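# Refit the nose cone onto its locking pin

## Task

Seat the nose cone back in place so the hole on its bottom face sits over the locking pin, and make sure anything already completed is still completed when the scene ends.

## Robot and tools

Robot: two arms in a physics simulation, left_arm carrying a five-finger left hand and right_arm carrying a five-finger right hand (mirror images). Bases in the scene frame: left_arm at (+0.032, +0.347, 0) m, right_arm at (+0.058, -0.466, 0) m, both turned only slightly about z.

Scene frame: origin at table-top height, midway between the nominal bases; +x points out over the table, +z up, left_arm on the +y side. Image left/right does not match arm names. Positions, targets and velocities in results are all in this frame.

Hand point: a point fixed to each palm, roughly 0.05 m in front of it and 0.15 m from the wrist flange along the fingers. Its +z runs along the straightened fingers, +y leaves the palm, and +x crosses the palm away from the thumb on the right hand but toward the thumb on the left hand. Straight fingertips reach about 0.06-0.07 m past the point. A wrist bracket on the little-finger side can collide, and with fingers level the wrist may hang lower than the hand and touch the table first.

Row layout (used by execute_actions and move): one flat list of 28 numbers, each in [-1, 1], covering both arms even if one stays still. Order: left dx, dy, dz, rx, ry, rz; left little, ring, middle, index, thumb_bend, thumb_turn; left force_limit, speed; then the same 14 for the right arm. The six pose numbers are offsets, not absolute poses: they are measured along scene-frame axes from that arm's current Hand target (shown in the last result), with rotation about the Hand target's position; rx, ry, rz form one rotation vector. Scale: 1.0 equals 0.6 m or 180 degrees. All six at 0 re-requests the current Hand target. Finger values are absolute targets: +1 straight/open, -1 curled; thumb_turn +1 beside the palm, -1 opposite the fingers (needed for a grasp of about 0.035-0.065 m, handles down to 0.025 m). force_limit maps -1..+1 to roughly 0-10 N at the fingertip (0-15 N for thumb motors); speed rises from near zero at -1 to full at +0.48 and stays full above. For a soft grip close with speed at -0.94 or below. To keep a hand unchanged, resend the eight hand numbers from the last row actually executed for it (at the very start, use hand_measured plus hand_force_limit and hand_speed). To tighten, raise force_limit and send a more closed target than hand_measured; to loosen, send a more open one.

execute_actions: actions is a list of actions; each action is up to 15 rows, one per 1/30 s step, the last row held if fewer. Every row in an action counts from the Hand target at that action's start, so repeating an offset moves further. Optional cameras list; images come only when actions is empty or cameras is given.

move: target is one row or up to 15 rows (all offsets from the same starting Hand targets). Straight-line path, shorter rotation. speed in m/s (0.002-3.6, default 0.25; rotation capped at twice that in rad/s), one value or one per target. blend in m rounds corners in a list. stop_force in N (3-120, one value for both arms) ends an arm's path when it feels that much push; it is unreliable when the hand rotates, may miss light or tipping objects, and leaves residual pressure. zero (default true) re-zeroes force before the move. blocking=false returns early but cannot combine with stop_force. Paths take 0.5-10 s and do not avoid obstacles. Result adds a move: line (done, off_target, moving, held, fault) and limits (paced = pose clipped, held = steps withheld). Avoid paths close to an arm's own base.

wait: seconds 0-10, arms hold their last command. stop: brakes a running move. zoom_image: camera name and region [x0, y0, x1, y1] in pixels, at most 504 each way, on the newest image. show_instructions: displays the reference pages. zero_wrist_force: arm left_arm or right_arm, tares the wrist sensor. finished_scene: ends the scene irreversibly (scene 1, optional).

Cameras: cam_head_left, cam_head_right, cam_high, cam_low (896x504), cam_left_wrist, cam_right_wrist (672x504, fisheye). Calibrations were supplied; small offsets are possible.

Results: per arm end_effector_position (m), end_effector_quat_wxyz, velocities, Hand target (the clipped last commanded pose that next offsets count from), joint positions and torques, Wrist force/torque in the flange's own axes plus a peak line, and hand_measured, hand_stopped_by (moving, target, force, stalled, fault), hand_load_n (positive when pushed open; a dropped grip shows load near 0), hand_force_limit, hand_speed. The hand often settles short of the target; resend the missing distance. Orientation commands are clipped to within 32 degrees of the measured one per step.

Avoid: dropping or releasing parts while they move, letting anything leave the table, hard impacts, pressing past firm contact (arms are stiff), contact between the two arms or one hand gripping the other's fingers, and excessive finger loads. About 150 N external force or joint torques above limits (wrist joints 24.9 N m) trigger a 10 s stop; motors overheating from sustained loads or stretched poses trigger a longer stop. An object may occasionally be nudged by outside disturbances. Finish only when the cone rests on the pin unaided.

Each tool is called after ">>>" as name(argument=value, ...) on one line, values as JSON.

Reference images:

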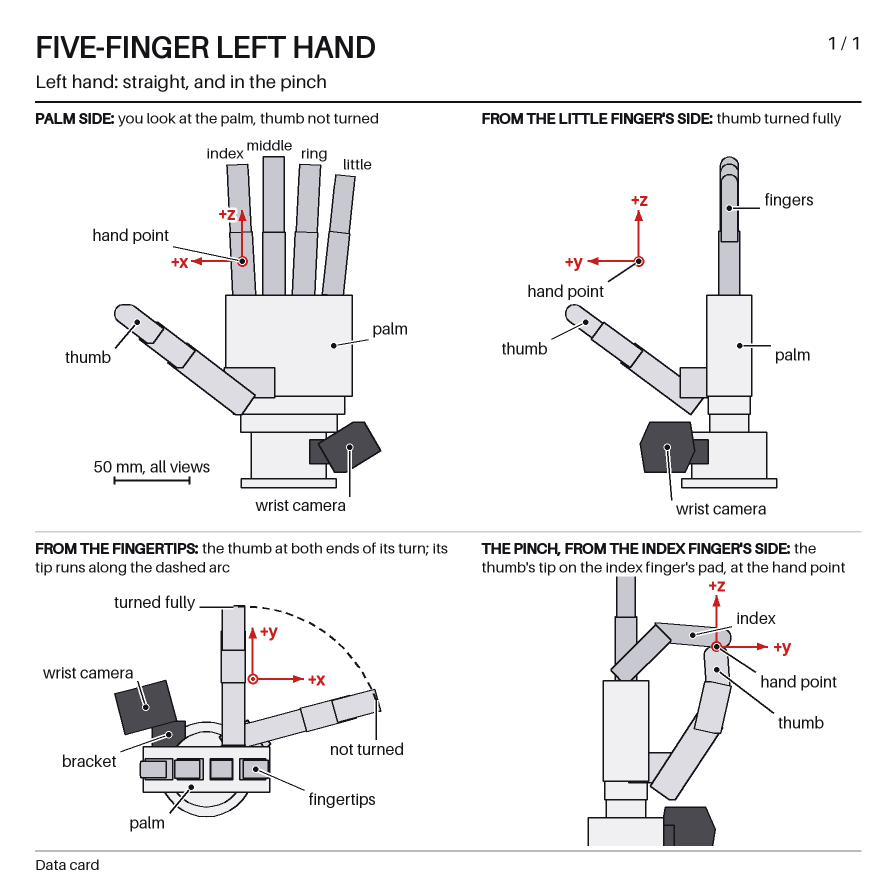

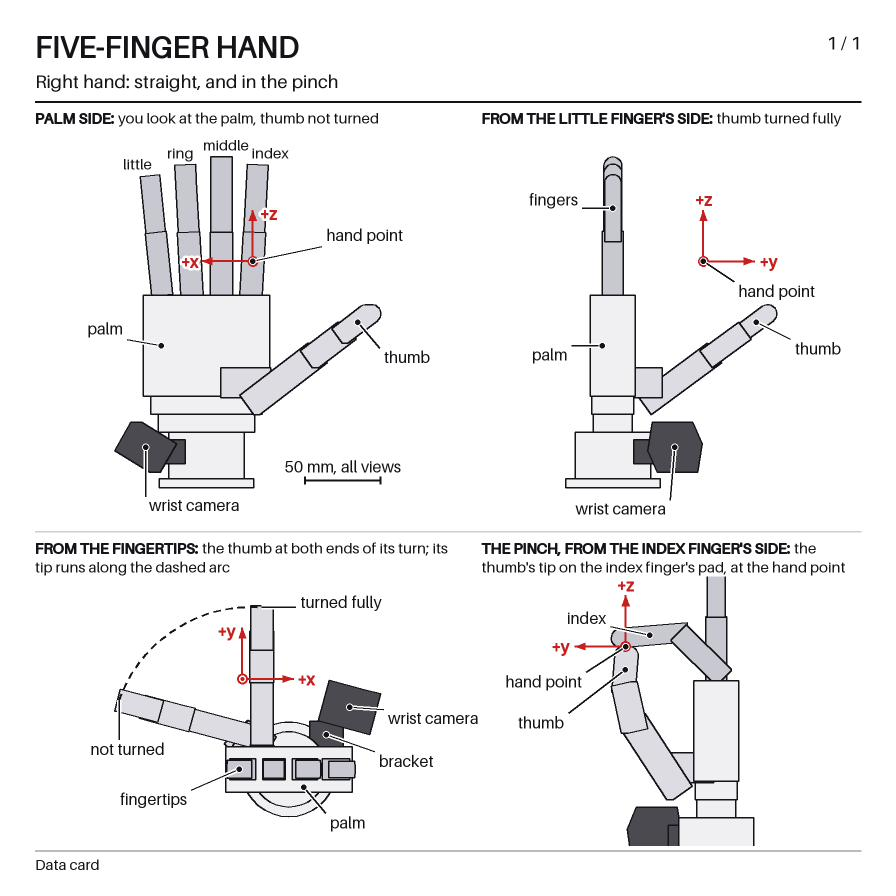

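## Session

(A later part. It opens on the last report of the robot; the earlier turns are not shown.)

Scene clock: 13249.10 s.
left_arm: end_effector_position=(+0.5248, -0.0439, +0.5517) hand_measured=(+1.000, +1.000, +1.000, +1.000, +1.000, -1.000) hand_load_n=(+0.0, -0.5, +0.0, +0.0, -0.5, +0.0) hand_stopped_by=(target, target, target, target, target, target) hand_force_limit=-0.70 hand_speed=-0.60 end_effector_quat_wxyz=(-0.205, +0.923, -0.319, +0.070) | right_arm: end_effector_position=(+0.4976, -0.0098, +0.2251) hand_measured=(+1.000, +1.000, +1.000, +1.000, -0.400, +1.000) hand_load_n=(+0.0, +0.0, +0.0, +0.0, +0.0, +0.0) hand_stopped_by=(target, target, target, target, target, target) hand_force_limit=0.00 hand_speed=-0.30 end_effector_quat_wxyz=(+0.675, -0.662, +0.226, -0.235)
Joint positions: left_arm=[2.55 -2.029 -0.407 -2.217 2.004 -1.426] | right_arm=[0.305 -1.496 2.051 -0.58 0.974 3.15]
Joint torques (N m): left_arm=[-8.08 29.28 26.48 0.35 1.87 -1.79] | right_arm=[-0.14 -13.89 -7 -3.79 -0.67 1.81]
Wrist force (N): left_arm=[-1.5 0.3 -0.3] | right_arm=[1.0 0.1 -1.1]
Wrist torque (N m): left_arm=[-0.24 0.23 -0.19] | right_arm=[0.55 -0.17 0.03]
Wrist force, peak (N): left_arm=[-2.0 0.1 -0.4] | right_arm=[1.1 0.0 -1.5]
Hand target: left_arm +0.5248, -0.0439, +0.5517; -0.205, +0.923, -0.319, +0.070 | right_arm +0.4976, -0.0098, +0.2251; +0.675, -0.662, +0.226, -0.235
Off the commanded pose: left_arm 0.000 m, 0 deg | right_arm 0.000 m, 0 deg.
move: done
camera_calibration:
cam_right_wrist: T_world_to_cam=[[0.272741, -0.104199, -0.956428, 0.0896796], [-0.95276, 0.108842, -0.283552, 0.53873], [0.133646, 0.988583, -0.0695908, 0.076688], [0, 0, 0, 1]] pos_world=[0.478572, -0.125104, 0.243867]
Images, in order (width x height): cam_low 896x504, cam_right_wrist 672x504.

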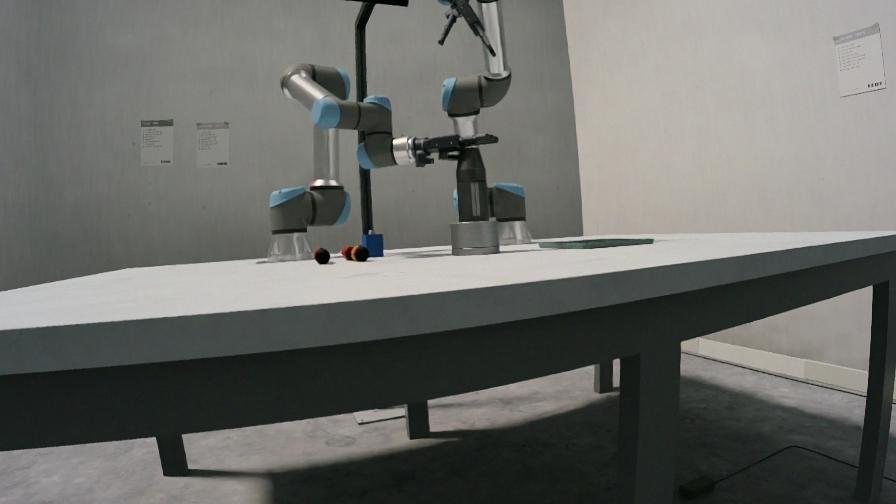

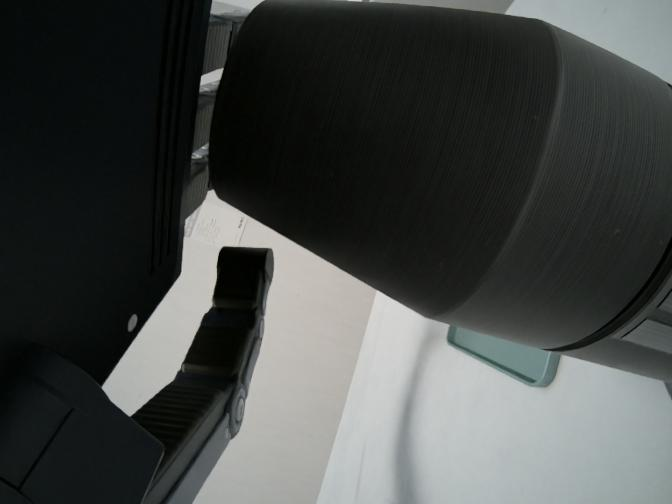

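>>> move(target=[0,0,0,0,0,0,1,1,1,1,1,-1,-0.7,-0.6,0,0,-0.035,0,0,0,1,1,1,1,-0.4,1,0,-0.3], speed=0.006, stop_force=4, cameras=["cam_low"])

>>> zoom_image(camera="cam_low", region=[420, 110, 520, 210])

Scene clock: 13264.07 s.
left_arm: end_effector_position=(+0.5248, -0.0439, +0.5517) hand_measured=(+1.000, +1.000, +1.000, +1.000, +1.000, -1.000) hand_load_n=(+0.0, +0.0, +0.0, +0.0, +0.0, +0.0) hand_stopped_by=(target, target, target, target, target, target) hand_force_limit=-0.70 hand_speed=-0.60 end_effector_quat_wxyz=(-0.205, +0.923, -0.319, +0.070) | right_arm: end_effector_position=(+0.4976, -0.0098, +0.2205) hand_measured=(+1.000, +1.000, +1.000, +1.000, -0.400, +1.000) hand_load_n=(-0.5, +0.0, +0.0, +0.0, +0.0, +0.0) hand_stopped_by=(target, target, target, target, target, target) hand_force_limit=0.00 hand_speed=-0.30 end_effector_quat_wxyz=(+0.675, -0.662, +0.226, -0.235)
Joint positions: left_arm=[2.55 -2.029 -0.407 -2.217 2.004 -1.426] | right_arm=[0.305 -1.49 2.057 -0.593 0.974 3.15]
Joint torques (N m): left_arm=[-7.81 30.17 26.27 0.31 1.98 -1.65] | right_arm=[0.13 -26.52 -25 1.65 -0.44 0.81]
Wrist force (N): left_arm=[-1.8 0.2 -0.3] | right_arm=[1.3 -5.5 0.4]
Wrist torque (N m): left_arm=[-0.25 0.28 -0.20] | right_arm=[0.19 -0.17 -0.12]
Wrist force, peak (N): left_arm=[-2.0 0.0 -0.3] | right_arm=[0.2 -11.8 -3.2]
Hand target: left_arm +0.5248, -0.0439, +0.5517; -0.205, +0.923, -0.319, +0.070 | right_arm +0.4976, -0.0098, +0.2205; +0.675, -0.662, +0.226, -0.235 (not the last commanded pose)
Off the commanded pose: left_arm 0.000 m, 0 deg | right_arm 0.016 m, 0 deg.
move: contact (right_arm)
Images, in order (width x height): cam_low 896x504.

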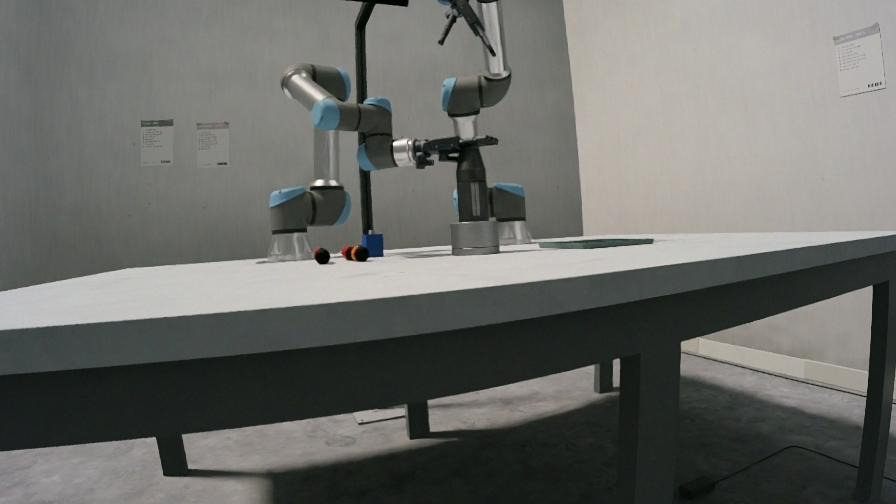

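Scaled by 5.040 from the camera's 896x504 image, which has a finer 1280x720 frame.

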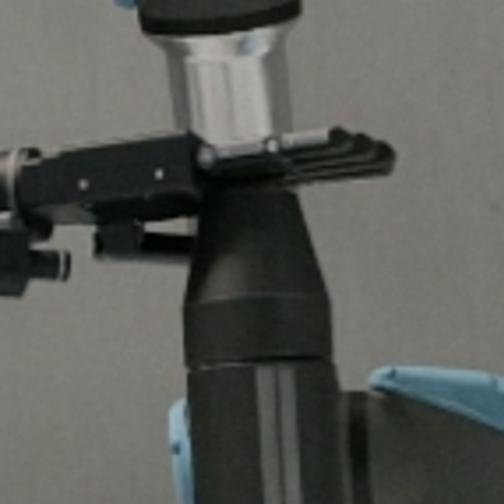

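>>> move(target=[[0,0,0,0,0,0,1,1,1,1,1,-1,-0.7,-0.6,0,0,0.01,0,0,0,1,1,1,1,-0.4,1,0,-0.3],[0,0,0,0,0,0,1,1,1,1,1,-1,-0.7,-0.6,0.036,0.0459,0.01,0,0,0,1,1,1,1,-0.4,1,0,-0.3]], speed=0.03, cameras=["cam_low"])

>>> move(target=[0,0,0,0,0,0,1,1,1,1,1,-1,-0.7,-0.6,0,0,-0.025,0,0,0,1,1,1,1,-0.4,1,0,-0.3], speed=0.005, stop_force=3, cameras=["cam_low"])

>>> zoom_image(camera="cam_low", region=[420, 110, 520, 210])

Scene clock: 13291.27 s.
left_arm: end_effector_position=(+0.5248, -0.0439, +0.5517) hand_measured=(+1.000, +1.000, +1.000, +1.000, +1.000, -1.000) hand_load_n=(+0.0, +0.0, +0.0, +0.0, +0.0, +0.0) hand_stopped_by=(target, target, target, target, target, target) hand_force_limit=-0.70 hand_speed=-0.60 end_effector_quat_wxyz=(-0.205, +0.923, -0.319, +0.070) | right_arm: end_effector_position=(+0.5191, +0.0176, +0.2265) hand_measured=(+1.000, +1.000, +1.000, +1.000, -0.400, +1.000) hand_load_n=(+0.0, +0.0, +0.0, +0.0, +0.0, +0.0) hand_stopped_by=(target, target, target, target, target, target) hand_force_limit=0.00 hand_speed=-0.30 end_effector_quat_wxyz=(+0.675, -0.662, +0.226, -0.235)
Joint positions: left_arm=[2.55 -2.029 -0.407 -2.217 2.004 -1.426] | right_arm=[0.354 -1.419 1.958 -0.564 1.023 3.149]
Joint torques (N m): left_arm=[-8.19 30.06 25.81 0.39 2.06 -1.72] | right_arm=[8.03 -18.02 -27.03 1.2 1.98 -2.4]
Wrist force (N): left_arm=[-1.7 0.4 -0.4] | right_arm=[0.9 -0.2 -1.2]
Wrist torque (N m): left_arm=[-0.22 0.26 -0.20] | right_arm=[0.52 -0.14 -0.01]
Wrist force, peak (N): left_arm=[-2.2 0.3 -0.4] | right_arm=[1.6 -6.1 0.3]
Hand target: left_arm +0.5248, -0.0439, +0.5517; -0.205, +0.923, -0.319, +0.070 | right_arm +0.5192, +0.0177, +0.2265; +0.675, -0.662, +0.226, -0.235
Off the commanded pose: left_arm 0.000 m, 0 deg | right_arm 0.000 m, 0 deg.
move: done
Images, in order (width x height): cam_low 896x504.

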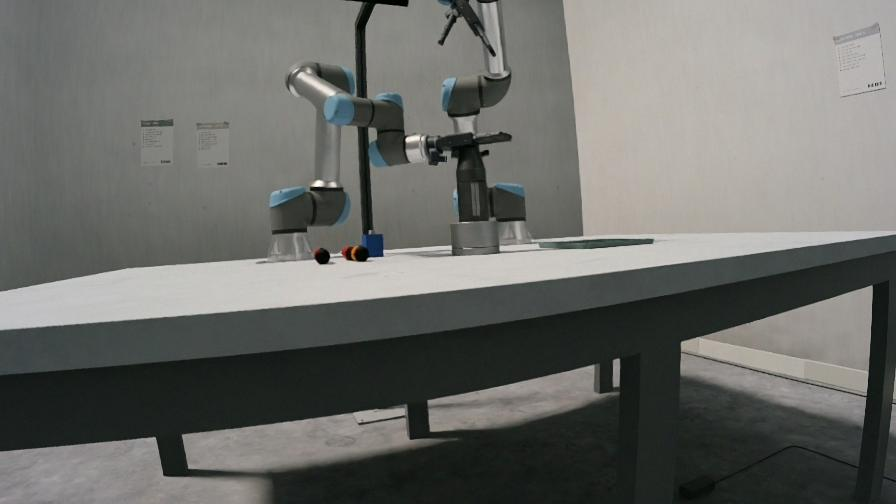

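Scene clock: 13293.57 s.
left_arm: end_effector_position=(+0.5248, -0.0439, +0.5517) hand_measured=(+1.000, +1.000, +1.000, +1.000, +1.000, -1.000) hand_load_n=(+0.0, +0.0, +0.0, +0.0, +0.0, +0.0) hand_stopped_by=(target, target, target, target, target, target) hand_force_limit=-0.70 hand_speed=-0.60 end_effector_quat_wxyz=(-0.205, +0.923, -0.319, +0.070) | right_arm: end_effector_position=(+0.5192, +0.0177, +0.2214) hand_measured=(+1.000, +1.000, +1.000, +1.000, -0.400, +1.000) hand_load_n=(+0.0, +0.0, +0.0, +0.0, +0.0, +0.0) hand_stopped_by=(target, target, target, target, target, target) hand_force_limit=0.00 hand_speed=-0.30 end_effector_quat_wxyz=(+0.675, -0.662, +0.226, -0.235)
Joint positions: left_arm=[2.55 -2.029 -0.407 -2.217 2.004 -1.426] | right_arm=[0.354 -1.411 1.964 -0.578 1.023 3.149]
Joint torques (N m): left_arm=[-8.33 29.67 26.05 0.24 2 -1.67] | right_arm=[5.08 -31.24 -26.83 1.42 1.35 -2.25]
Wrist force (N): left_arm=[-1.7 0.4 -0.4] | right_arm=[1.5 -4.5 -0.2]
Wrist torque (N m): left_arm=[-0.21 0.26 -0.20] | right_arm=[0.13 -0.22 -0.09]
Wrist force, peak (N): left_arm=[-1.8 0.2 -0.4] | right_arm=[0.7 -10.7 -2.7]
Hand target: left_arm +0.5248, -0.0439, +0.5517; -0.205, +0.923, -0.319, +0.070 | right_arm +0.5192, +0.0177, +0.2214; +0.675, -0.662, +0.226, -0.235 (not the last commanded pose)
Off the commanded pose: left_arm 0.000 m, 0 deg | right_arm 0.010 m, 0 deg.
move: contact (right_arm)
Images, in order (width x height): cam_low 896x504.

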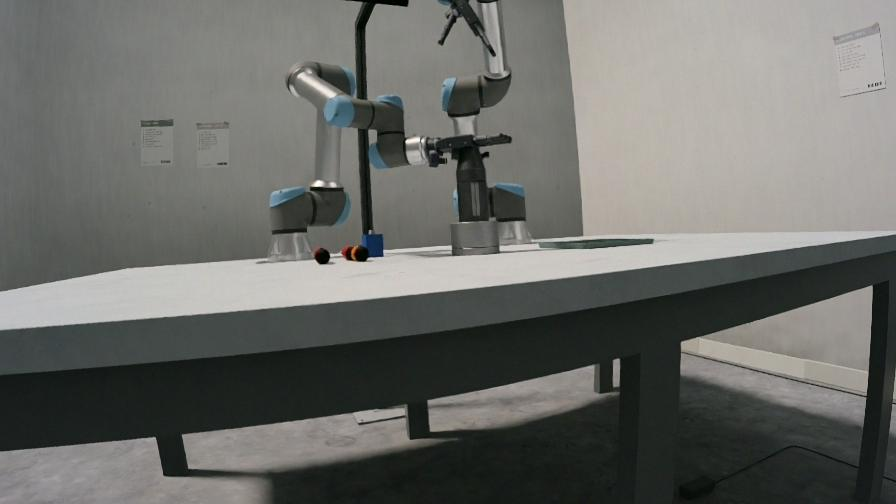

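Scaled by 5.040 from the camera's 896x504 image, which has a finer 1280x720 frame.

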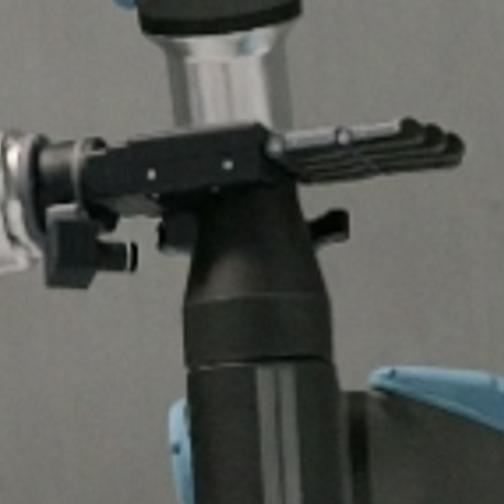

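>>> move(target=[0,0,0,0,0,0,1,1,1,1,1,-1,-0.7,-0.6,0,0,-0.008,0,0,0,1,1,1,1,-0.4,1,0,-0.3], speed=0.003, stop_force=20, cameras=["cam_low"])

>>> zoom_image(camera="cam_low", region=[452, 160, 492, 200])

Scene clock: 13303.37 s.
left_arm: end_effector_position=(+0.5248, -0.0439, +0.5517) hand_measured=(+1.000, +1.000, +1.000, +1.000, +1.000, -1.000) hand_load_n=(+0.0, +0.0, +0.0, +0.0, +0.0, +0.0) hand_stopped_by=(target, target, target, target, target, target) hand_force_limit=-0.70 hand_speed=-0.60 end_effector_quat_wxyz=(-0.205, +0.923, -0.319, +0.070) | right_arm: end_effector_position=(+0.5192, +0.0177, +0.2209) hand_measured=(+1.000, +1.000, +1.000, +1.000, -0.400, +1.000) hand_load_n=(+0.0, +0.0, +0.0, +0.0, -0.5, +0.0) hand_stopped_by=(target, target, target, target, target, target) hand_force_limit=0.00 hand_speed=-0.30 end_effector_quat_wxyz=(+0.675, -0.662, +0.226, -0.235)
Joint positions: left_arm=[2.55 -2.029 -0.407 -2.217 2.004 -1.426] | right_arm=[0.354 -1.411 1.965 -0.58 1.023 3.149]
Joint torques (N m): left_arm=[-8.33 30.66 26.42 0.33 1.88 -1.58] | right_arm=[0.11 -19.49 -19.23 3.53 -0.92 -2.13]
Wrist force (N): left_arm=[-1.7 0.5 -0.7] | right_arm=[0.3 -25.6 -4.5]
Wrist torque (N m): left_arm=[-0.18 0.24 -0.20] | right_arm=[-1.23 -0.05 -0.72]
Wrist force, peak (N): left_arm=[-2.0 0.1 -0.2] | right_arm=[-0.2 -30.4 -7.0]
Hand target: left_arm +0.5248, -0.0439, +0.5517; -0.205, +0.923, -0.319, +0.070 | right_arm +0.5192, +0.0177, +0.2209; +0.675, -0.662, +0.226, -0.235 (not the last commanded pose)
Off the commanded pose: left_arm 0.000 m, 0 deg | right_arm 0.004 m, 0 deg.
move: contact (right_arm)
Images, in order (width x height): cam_low 896x504.

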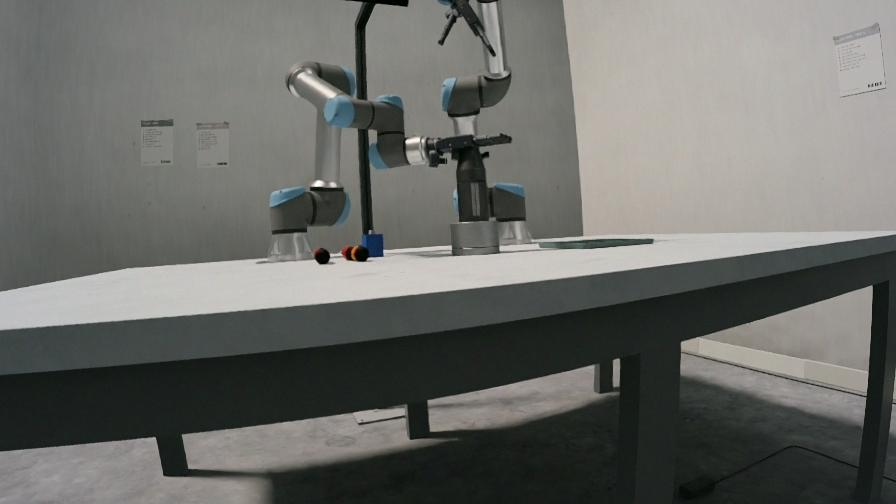

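Scaled by 12.600 from the camera's 896x504 image, which has a finer 1280x720 frame.

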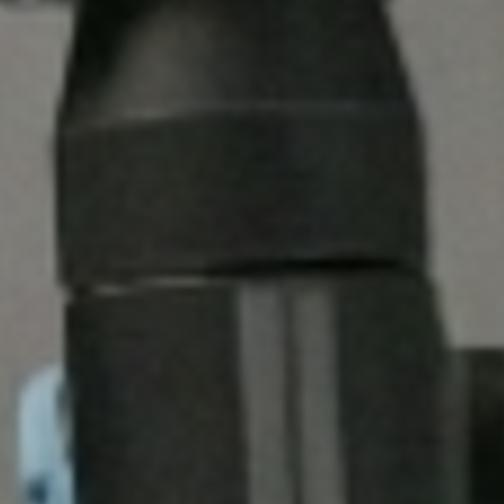

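>>> move(target=[[0,0,0,0,0,0,1,1,1,1,1,-1,-0.7,-0.6,0,0,0.1318,0,0,0,1,1,1,1,-0.4,1,0,-0.3],[0,0,0,0,0,0,1,1,1,1,1,-1,-0.7,-0.6,-0.108,-0.286,0.1318,0,0,0,1,1,1,1,-0.4,1,0,-0.3],[0,0,0,0,0,0,1,1,1,1,1,-1,-0.7,-0.6,-0.108,-0.286,-0.104,0,0,0,1,1,1,1,-0.4,1,0,-0.3]], speed=0.1, cameras=["cam_right_wrist","cam_low"])

>>> zoom_image(camera="cam_right_wrist", region=[260, 60, 460, 260])

Scene clock: 13345.97 s.
left_arm: end_effector_position=(+0.5248, -0.0439, +0.5517) hand_measured=(+1.000, +1.000, +1.000, +1.000, +1.000, -1.000) hand_load_n=(+0.0, +0.0, +0.0, +0.0, +0.0, +0.0) hand_stopped_by=(target, target, target, target, target, target) hand_force_limit=-0.70 hand_speed=-0.60 end_effector_quat_wxyz=(-0.205, +0.923, -0.319, +0.070) | right_arm: end_effector_position=(+0.4544, -0.1539, +0.1586) hand_measured=(+1.000, +1.000, +1.000, +1.000, -0.400, +1.000) hand_load_n=(+0.0, +0.0, +0.0, +0.0, +0.0, +0.0) hand_stopped_by=(target, target, target, target, target, target) hand_force_limit=0.00 hand_speed=-0.30 end_effector_quat_wxyz=(+0.675, -0.662, +0.226, -0.235)
Joint positions: left_arm=[2.55 -2.029 -0.407 -2.217 2.004 -1.426] | right_arm=[-0.153 -1.658 2.427 -0.812 0.516 3.173]
Joint torques (N m): left_arm=[-7.88 29.85 25.77 0.38 1.89 -1.67] | right_arm=[7.4 -1.72 -4.85 -3.06 1.82 2.16]
Wrist force (N): left_arm=[-1.5 0.3 -0.5] | right_arm=[1.1 -0.7 -1.3]
Wrist torque (N m): left_arm=[-0.23 0.23 -0.18] | right_arm=[0.44 -0.17 -0.09]
Wrist force, peak (N): left_arm=[-1.8 0.4 -0.8] | right_arm=[0.7 -26.2 -4.8]
Hand target: left_arm +0.5248, -0.0439, +0.5517; -0.205, +0.923, -0.319, +0.070 | right_arm +0.4544, -0.1539, +0.1585; +0.675, -0.662, +0.226, -0.235
Off the commanded pose: left_arm 0.000 m, 0 deg | right_arm 0.000 m, 0 deg.
move: done
camera_calibration:
cam_right_wrist: T_world_to_cam=[[0.273153, -0.104081, -0.956323, 0.0226601], [-0.952628, 0.108948, -0.283955, 0.494523], [0.133744, 0.988584, -0.0693913, 0.220099], [0, 0, 0, 1]] pos_world=[0.43547, -0.269105, 0.177366]
Images, in order (width x height): cam_low 896x504, cam_right_wrist 672x504.

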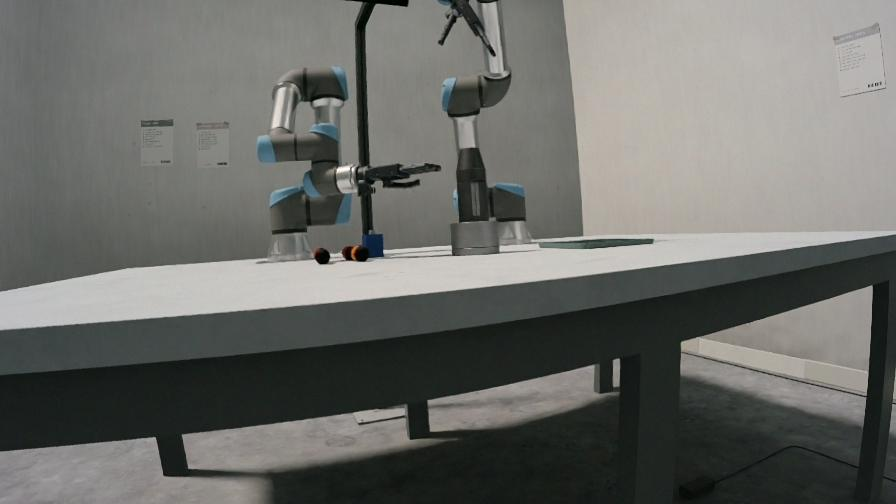

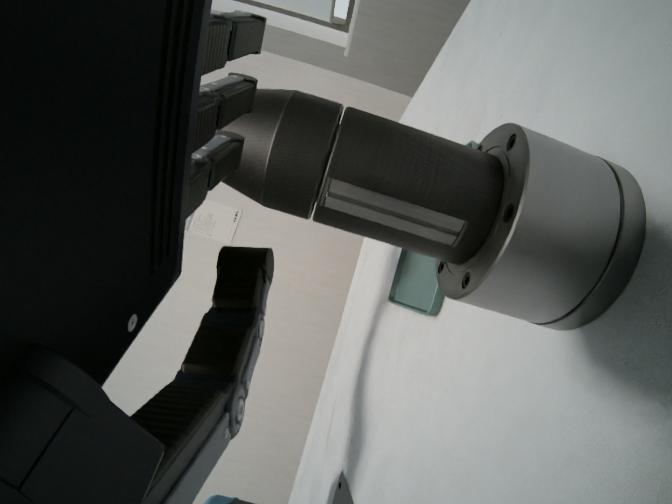

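Scaled by 2.520 from the camera's 672x504 image, which has a finer 960x720 frame.

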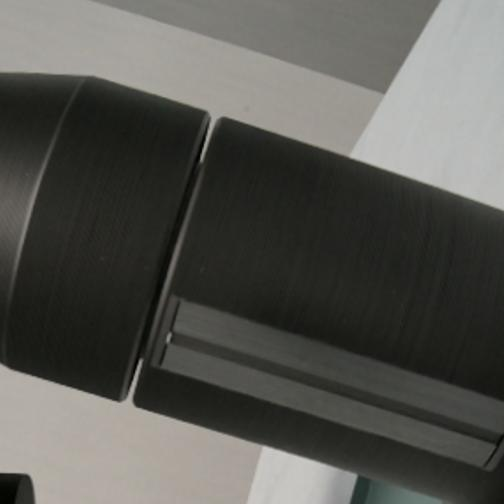

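>>> zoom_image(camera="cam_right_wrist", region=[320, 95, 360, 135])

>>> zoom_image(camera="cam_right_wrist", region=[295, 185, 335, 225])

>>> zoom_image(camera="cam_right_wrist", region=[310, 140, 350, 180])

Scaled by 12.600 from the camera's 672x504 image, which has a finer 960x720 frame.

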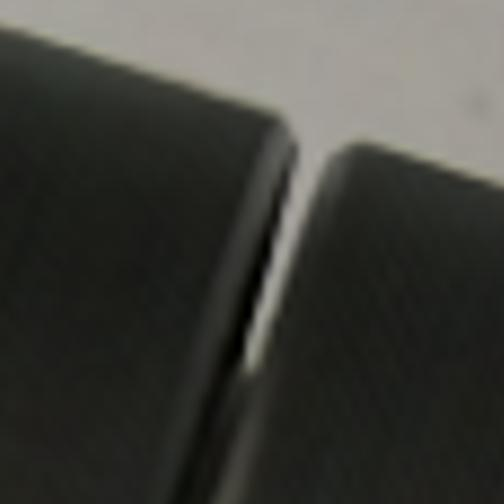

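Scaled by 12.600 from the camera's 672x504 image, which has a finer 960x720 frame.

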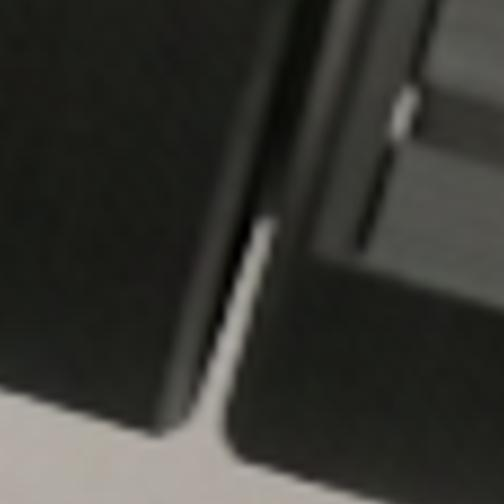

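Scaled by 12.600 from the camera's 672x504 image, which has a finer 960x720 frame.

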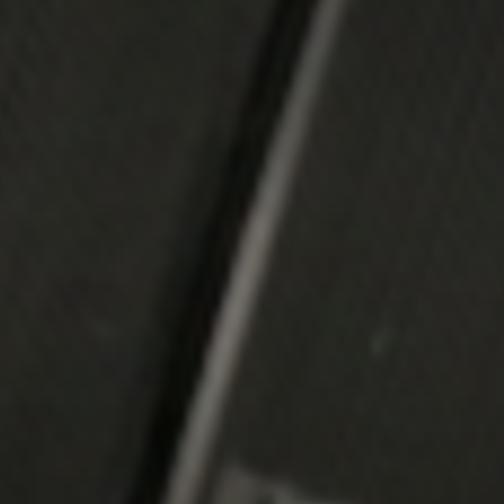

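>>> move(target=[[0,0,0,0,0,0,1,1,1,1,1,-1,-0.7,-0.6,-0.0617,-0.0787,0,0,0,0,1,1,1,1,-0.4,1,0,-0.3],[0,0,0,0,0,0,1,1,1,1,1,-1,-0.7,-0.6,0.2427,-0.0935,0,0,0,0.4167,1,1,1,1,-0.4,1,0,-0.3],[0,0,0,0,0,0,1,1,1,1,1,-1,-0.7,-0.6,0.285,0.0377,0,0,0,0.4167,1,1,1,1,-0.4,1,0,-0.3]], speed=0.15, cameras=["cam_right_wrist","cam_high"])

>>> zoom_image(camera="cam_right_wrist", region=[240, 40, 440, 240])

Scene clock: 13399.57 s.
left_arm: end_effector_position=(+0.5248, -0.0439, +0.5517) hand_measured=(+1.000, +1.000, +1.000, +1.000, +1.000, -1.000) hand_load_n=(+0.0, +0.0, +0.0, +0.0, -0.5, +0.0) hand_stopped_by=(target, target, target, target, target, target) hand_force_limit=-0.70 hand_speed=-0.60 end_effector_quat_wxyz=(-0.205, +0.923, -0.319, +0.070) | right_arm: end_effector_position=(+0.6254, -0.1313, +0.1585) hand_measured=(+1.000, +1.000, +1.000, +1.000, -0.400, +1.000) hand_load_n=(+0.0, +0.0, +0.0, +0.0, +0.0, +0.0) hand_stopped_by=(target, target, target, target, target, target) hand_force_limit=0.00 hand_speed=-0.30 end_effector_quat_wxyz=(+0.678, -0.663, -0.224, +0.225)
Joint positions: left_arm=[2.55 -2.029 -0.407 -2.217 2.004 -1.426] | right_arm=[0.02 -0.54 0.714 -0.137 -0.621 3.105]
Joint torques (N m): left_arm=[-7.12 29.99 25.46 0.48 1.85 -1.33] | right_arm=[8.35 -46.77 -29.84 3.61 1.69 -2.24]
Wrist force (N): left_arm=[-1.5 0.2 -0.6] | right_arm=[1.4 -0.8 -0.9]
Wrist torque (N m): left_arm=[-0.24 0.22 -0.18] | right_arm=[0.39 -0.21 0.00]
Wrist force, peak (N): left_arm=[-1.9 0.2 -0.6] | right_arm=[1.1 -0.5 -1.9]
Hand target: left_arm +0.5248, -0.0439, +0.5517; -0.205, +0.923, -0.319, +0.070 | right_arm +0.6254, -0.1313, +0.1585; +0.678, -0.663, -0.224, +0.225
Off the commanded pose: left_arm 0.000 m, 0 deg | right_arm 0.000 m, 0 deg.
move: done
camera_calibration:
cam_right_wrist: T_world_to_cam=[[0.171223, 0.236912, -0.956324, 0.0868035], [-0.351748, -0.891989, -0.283952, 0.147792], [-0.920302, 0.385004, -0.069396, 0.754911], [0, 0, 0, 1]] pos_world=[0.731869, -0.179379, 0.177366]
Images, in order (width x height): cam_high 896x504, cam_right_wrist 672x504.

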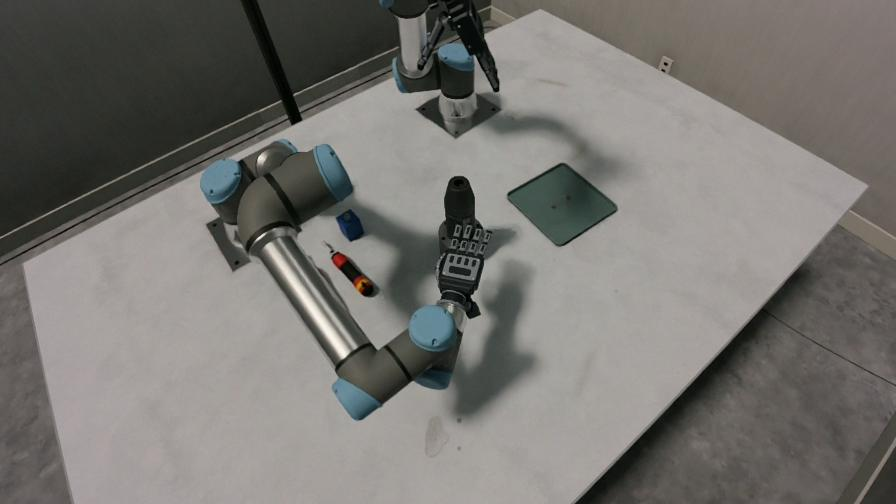

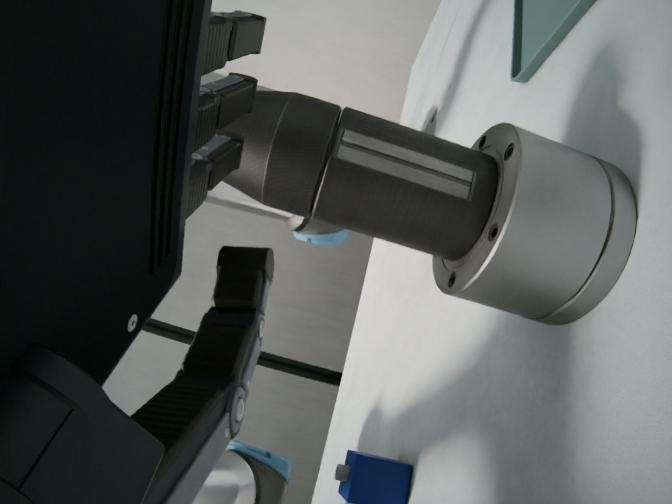

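Scaled by 2.520 from the camera's 672x504 image, which has a finer 960x720 frame.

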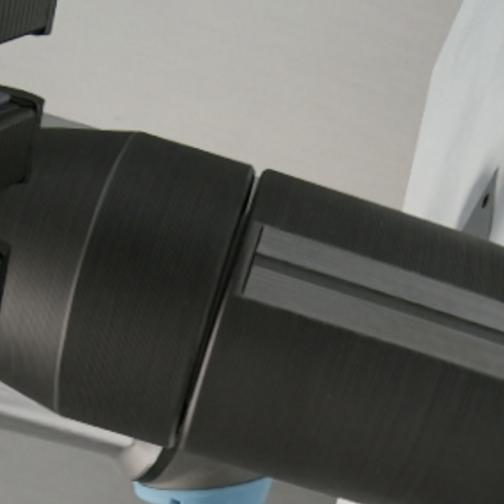

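>>> zoom_image(camera="cam_right_wrist", region=[320, 95, 360, 135])

>>> zoom_image(camera="cam_right_wrist", region=[295, 185, 335, 225])

Scaled by 12.600 from the camera's 672x504 image, which has a finer 960x720 frame.

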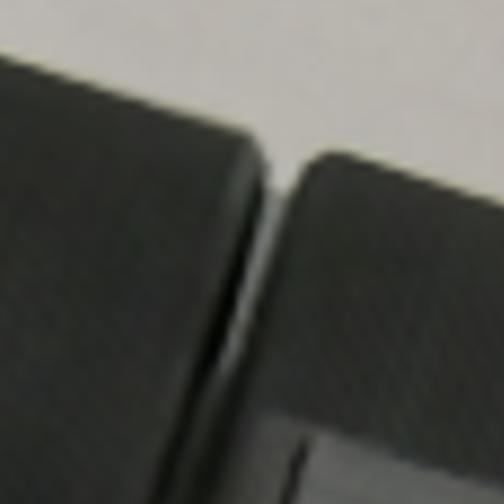

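Scaled by 12.600 from the camera's 672x504 image, which has a finer 960x720 frame.

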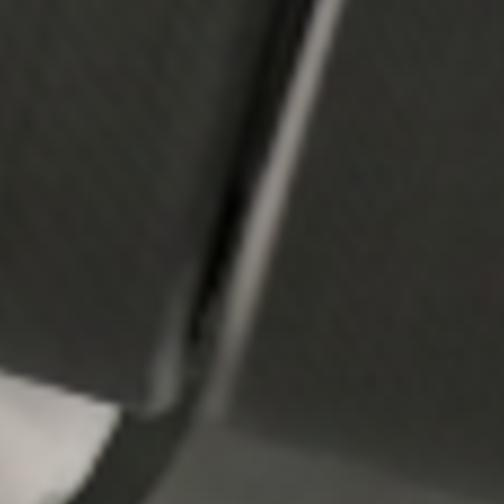

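>>> move(target=[0,0,0,0,0,0,1,1,1,1,1,-1,-0.7,-0.6,0.04,-0.0666,0.0333,0,0,0,1,1,1,1,-0.4,1,0,-0.3], speed=0.1, cameras=["cam_low","cam_high"])

Scene clock: 13416.27 s.
left_arm: end_effector_position=(+0.5248, -0.0439, +0.5517) hand_measured=(+1.000, +1.000, +1.000, +1.000, +1.000, -1.000) hand_load_n=(+0.0, +0.0, +0.0, +0.0, +0.0, +0.0) hand_stopped_by=(target, target, target, target, target, target) hand_force_limit=-0.70 hand_speed=-0.60 end_effector_quat_wxyz=(-0.205, +0.923, -0.319, +0.070) | right_arm: end_effector_position=(+0.6494, -0.1712, +0.1785) hand_measured=(+1.000, +1.000, +1.000, +1.000, -0.400, +1.000) hand_load_n=(+0.0, +0.0, +0.0, +0.0, +0.0, +0.0) hand_stopped_by=(target, target, target, target, target, target) hand_force_limit=0.00 hand_speed=-0.30 end_effector_quat_wxyz=(+0.678, -0.663, -0.224, +0.225)
Joint positions: left_arm=[2.55 -2.029 -0.407 -2.217 2.004 -1.426] | right_arm=[-0.033 -0.483 0.552 -0.034 -0.673 3.108]
Joint torques (N m): left_arm=[-7.11 29.63 25.35 0.27 1.83 -1.46] | right_arm=[-9.76 -49.81 -26.98 3.37 -1.58 -2.3]
Wrist force (N): left_arm=[-1.4 0.3 -0.6] | right_arm=[1.1 -0.6 -1.1]
Wrist torque (N m): left_arm=[-0.22 0.22 -0.18] | right_arm=[0.45 -0.17 0.00]
Wrist force, peak (N): left_arm=[-1.9 0.3 -0.6] | right_arm=[1.4 -0.8 -1.4]
Hand target: left_arm +0.5248, -0.0439, +0.5517; -0.205, +0.923, -0.319, +0.070 | right_arm +0.6494, -0.1712, +0.1785; +0.678, -0.663, -0.224, +0.225
Off the commanded pose: left_arm 0.000 m, 0 deg | right_arm 0.000 m, 0 deg.
move: done
Images, in order (width x height): cam_high 896x504, cam_low 896x504.

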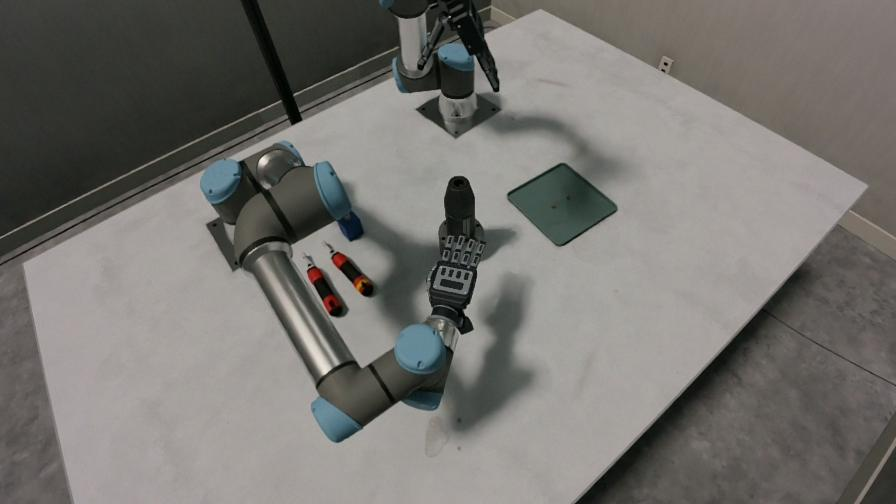

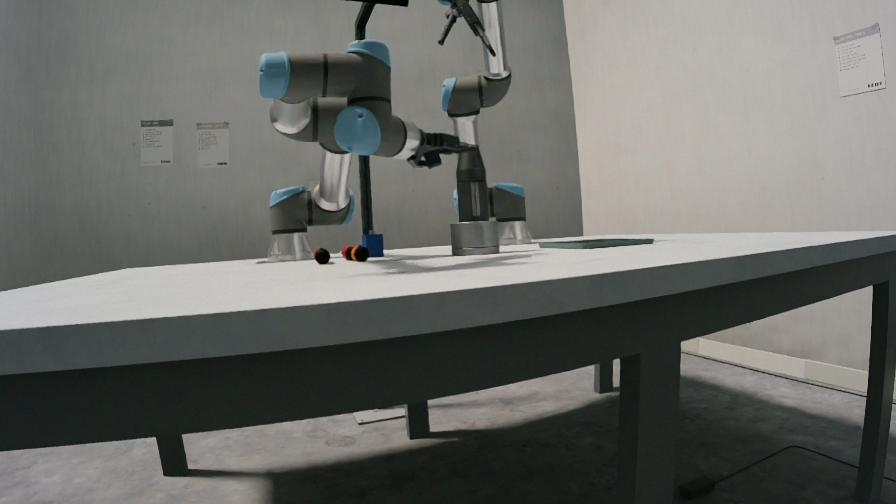

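>>> finished_scene(scene=1)

The scene is finished: the task was done.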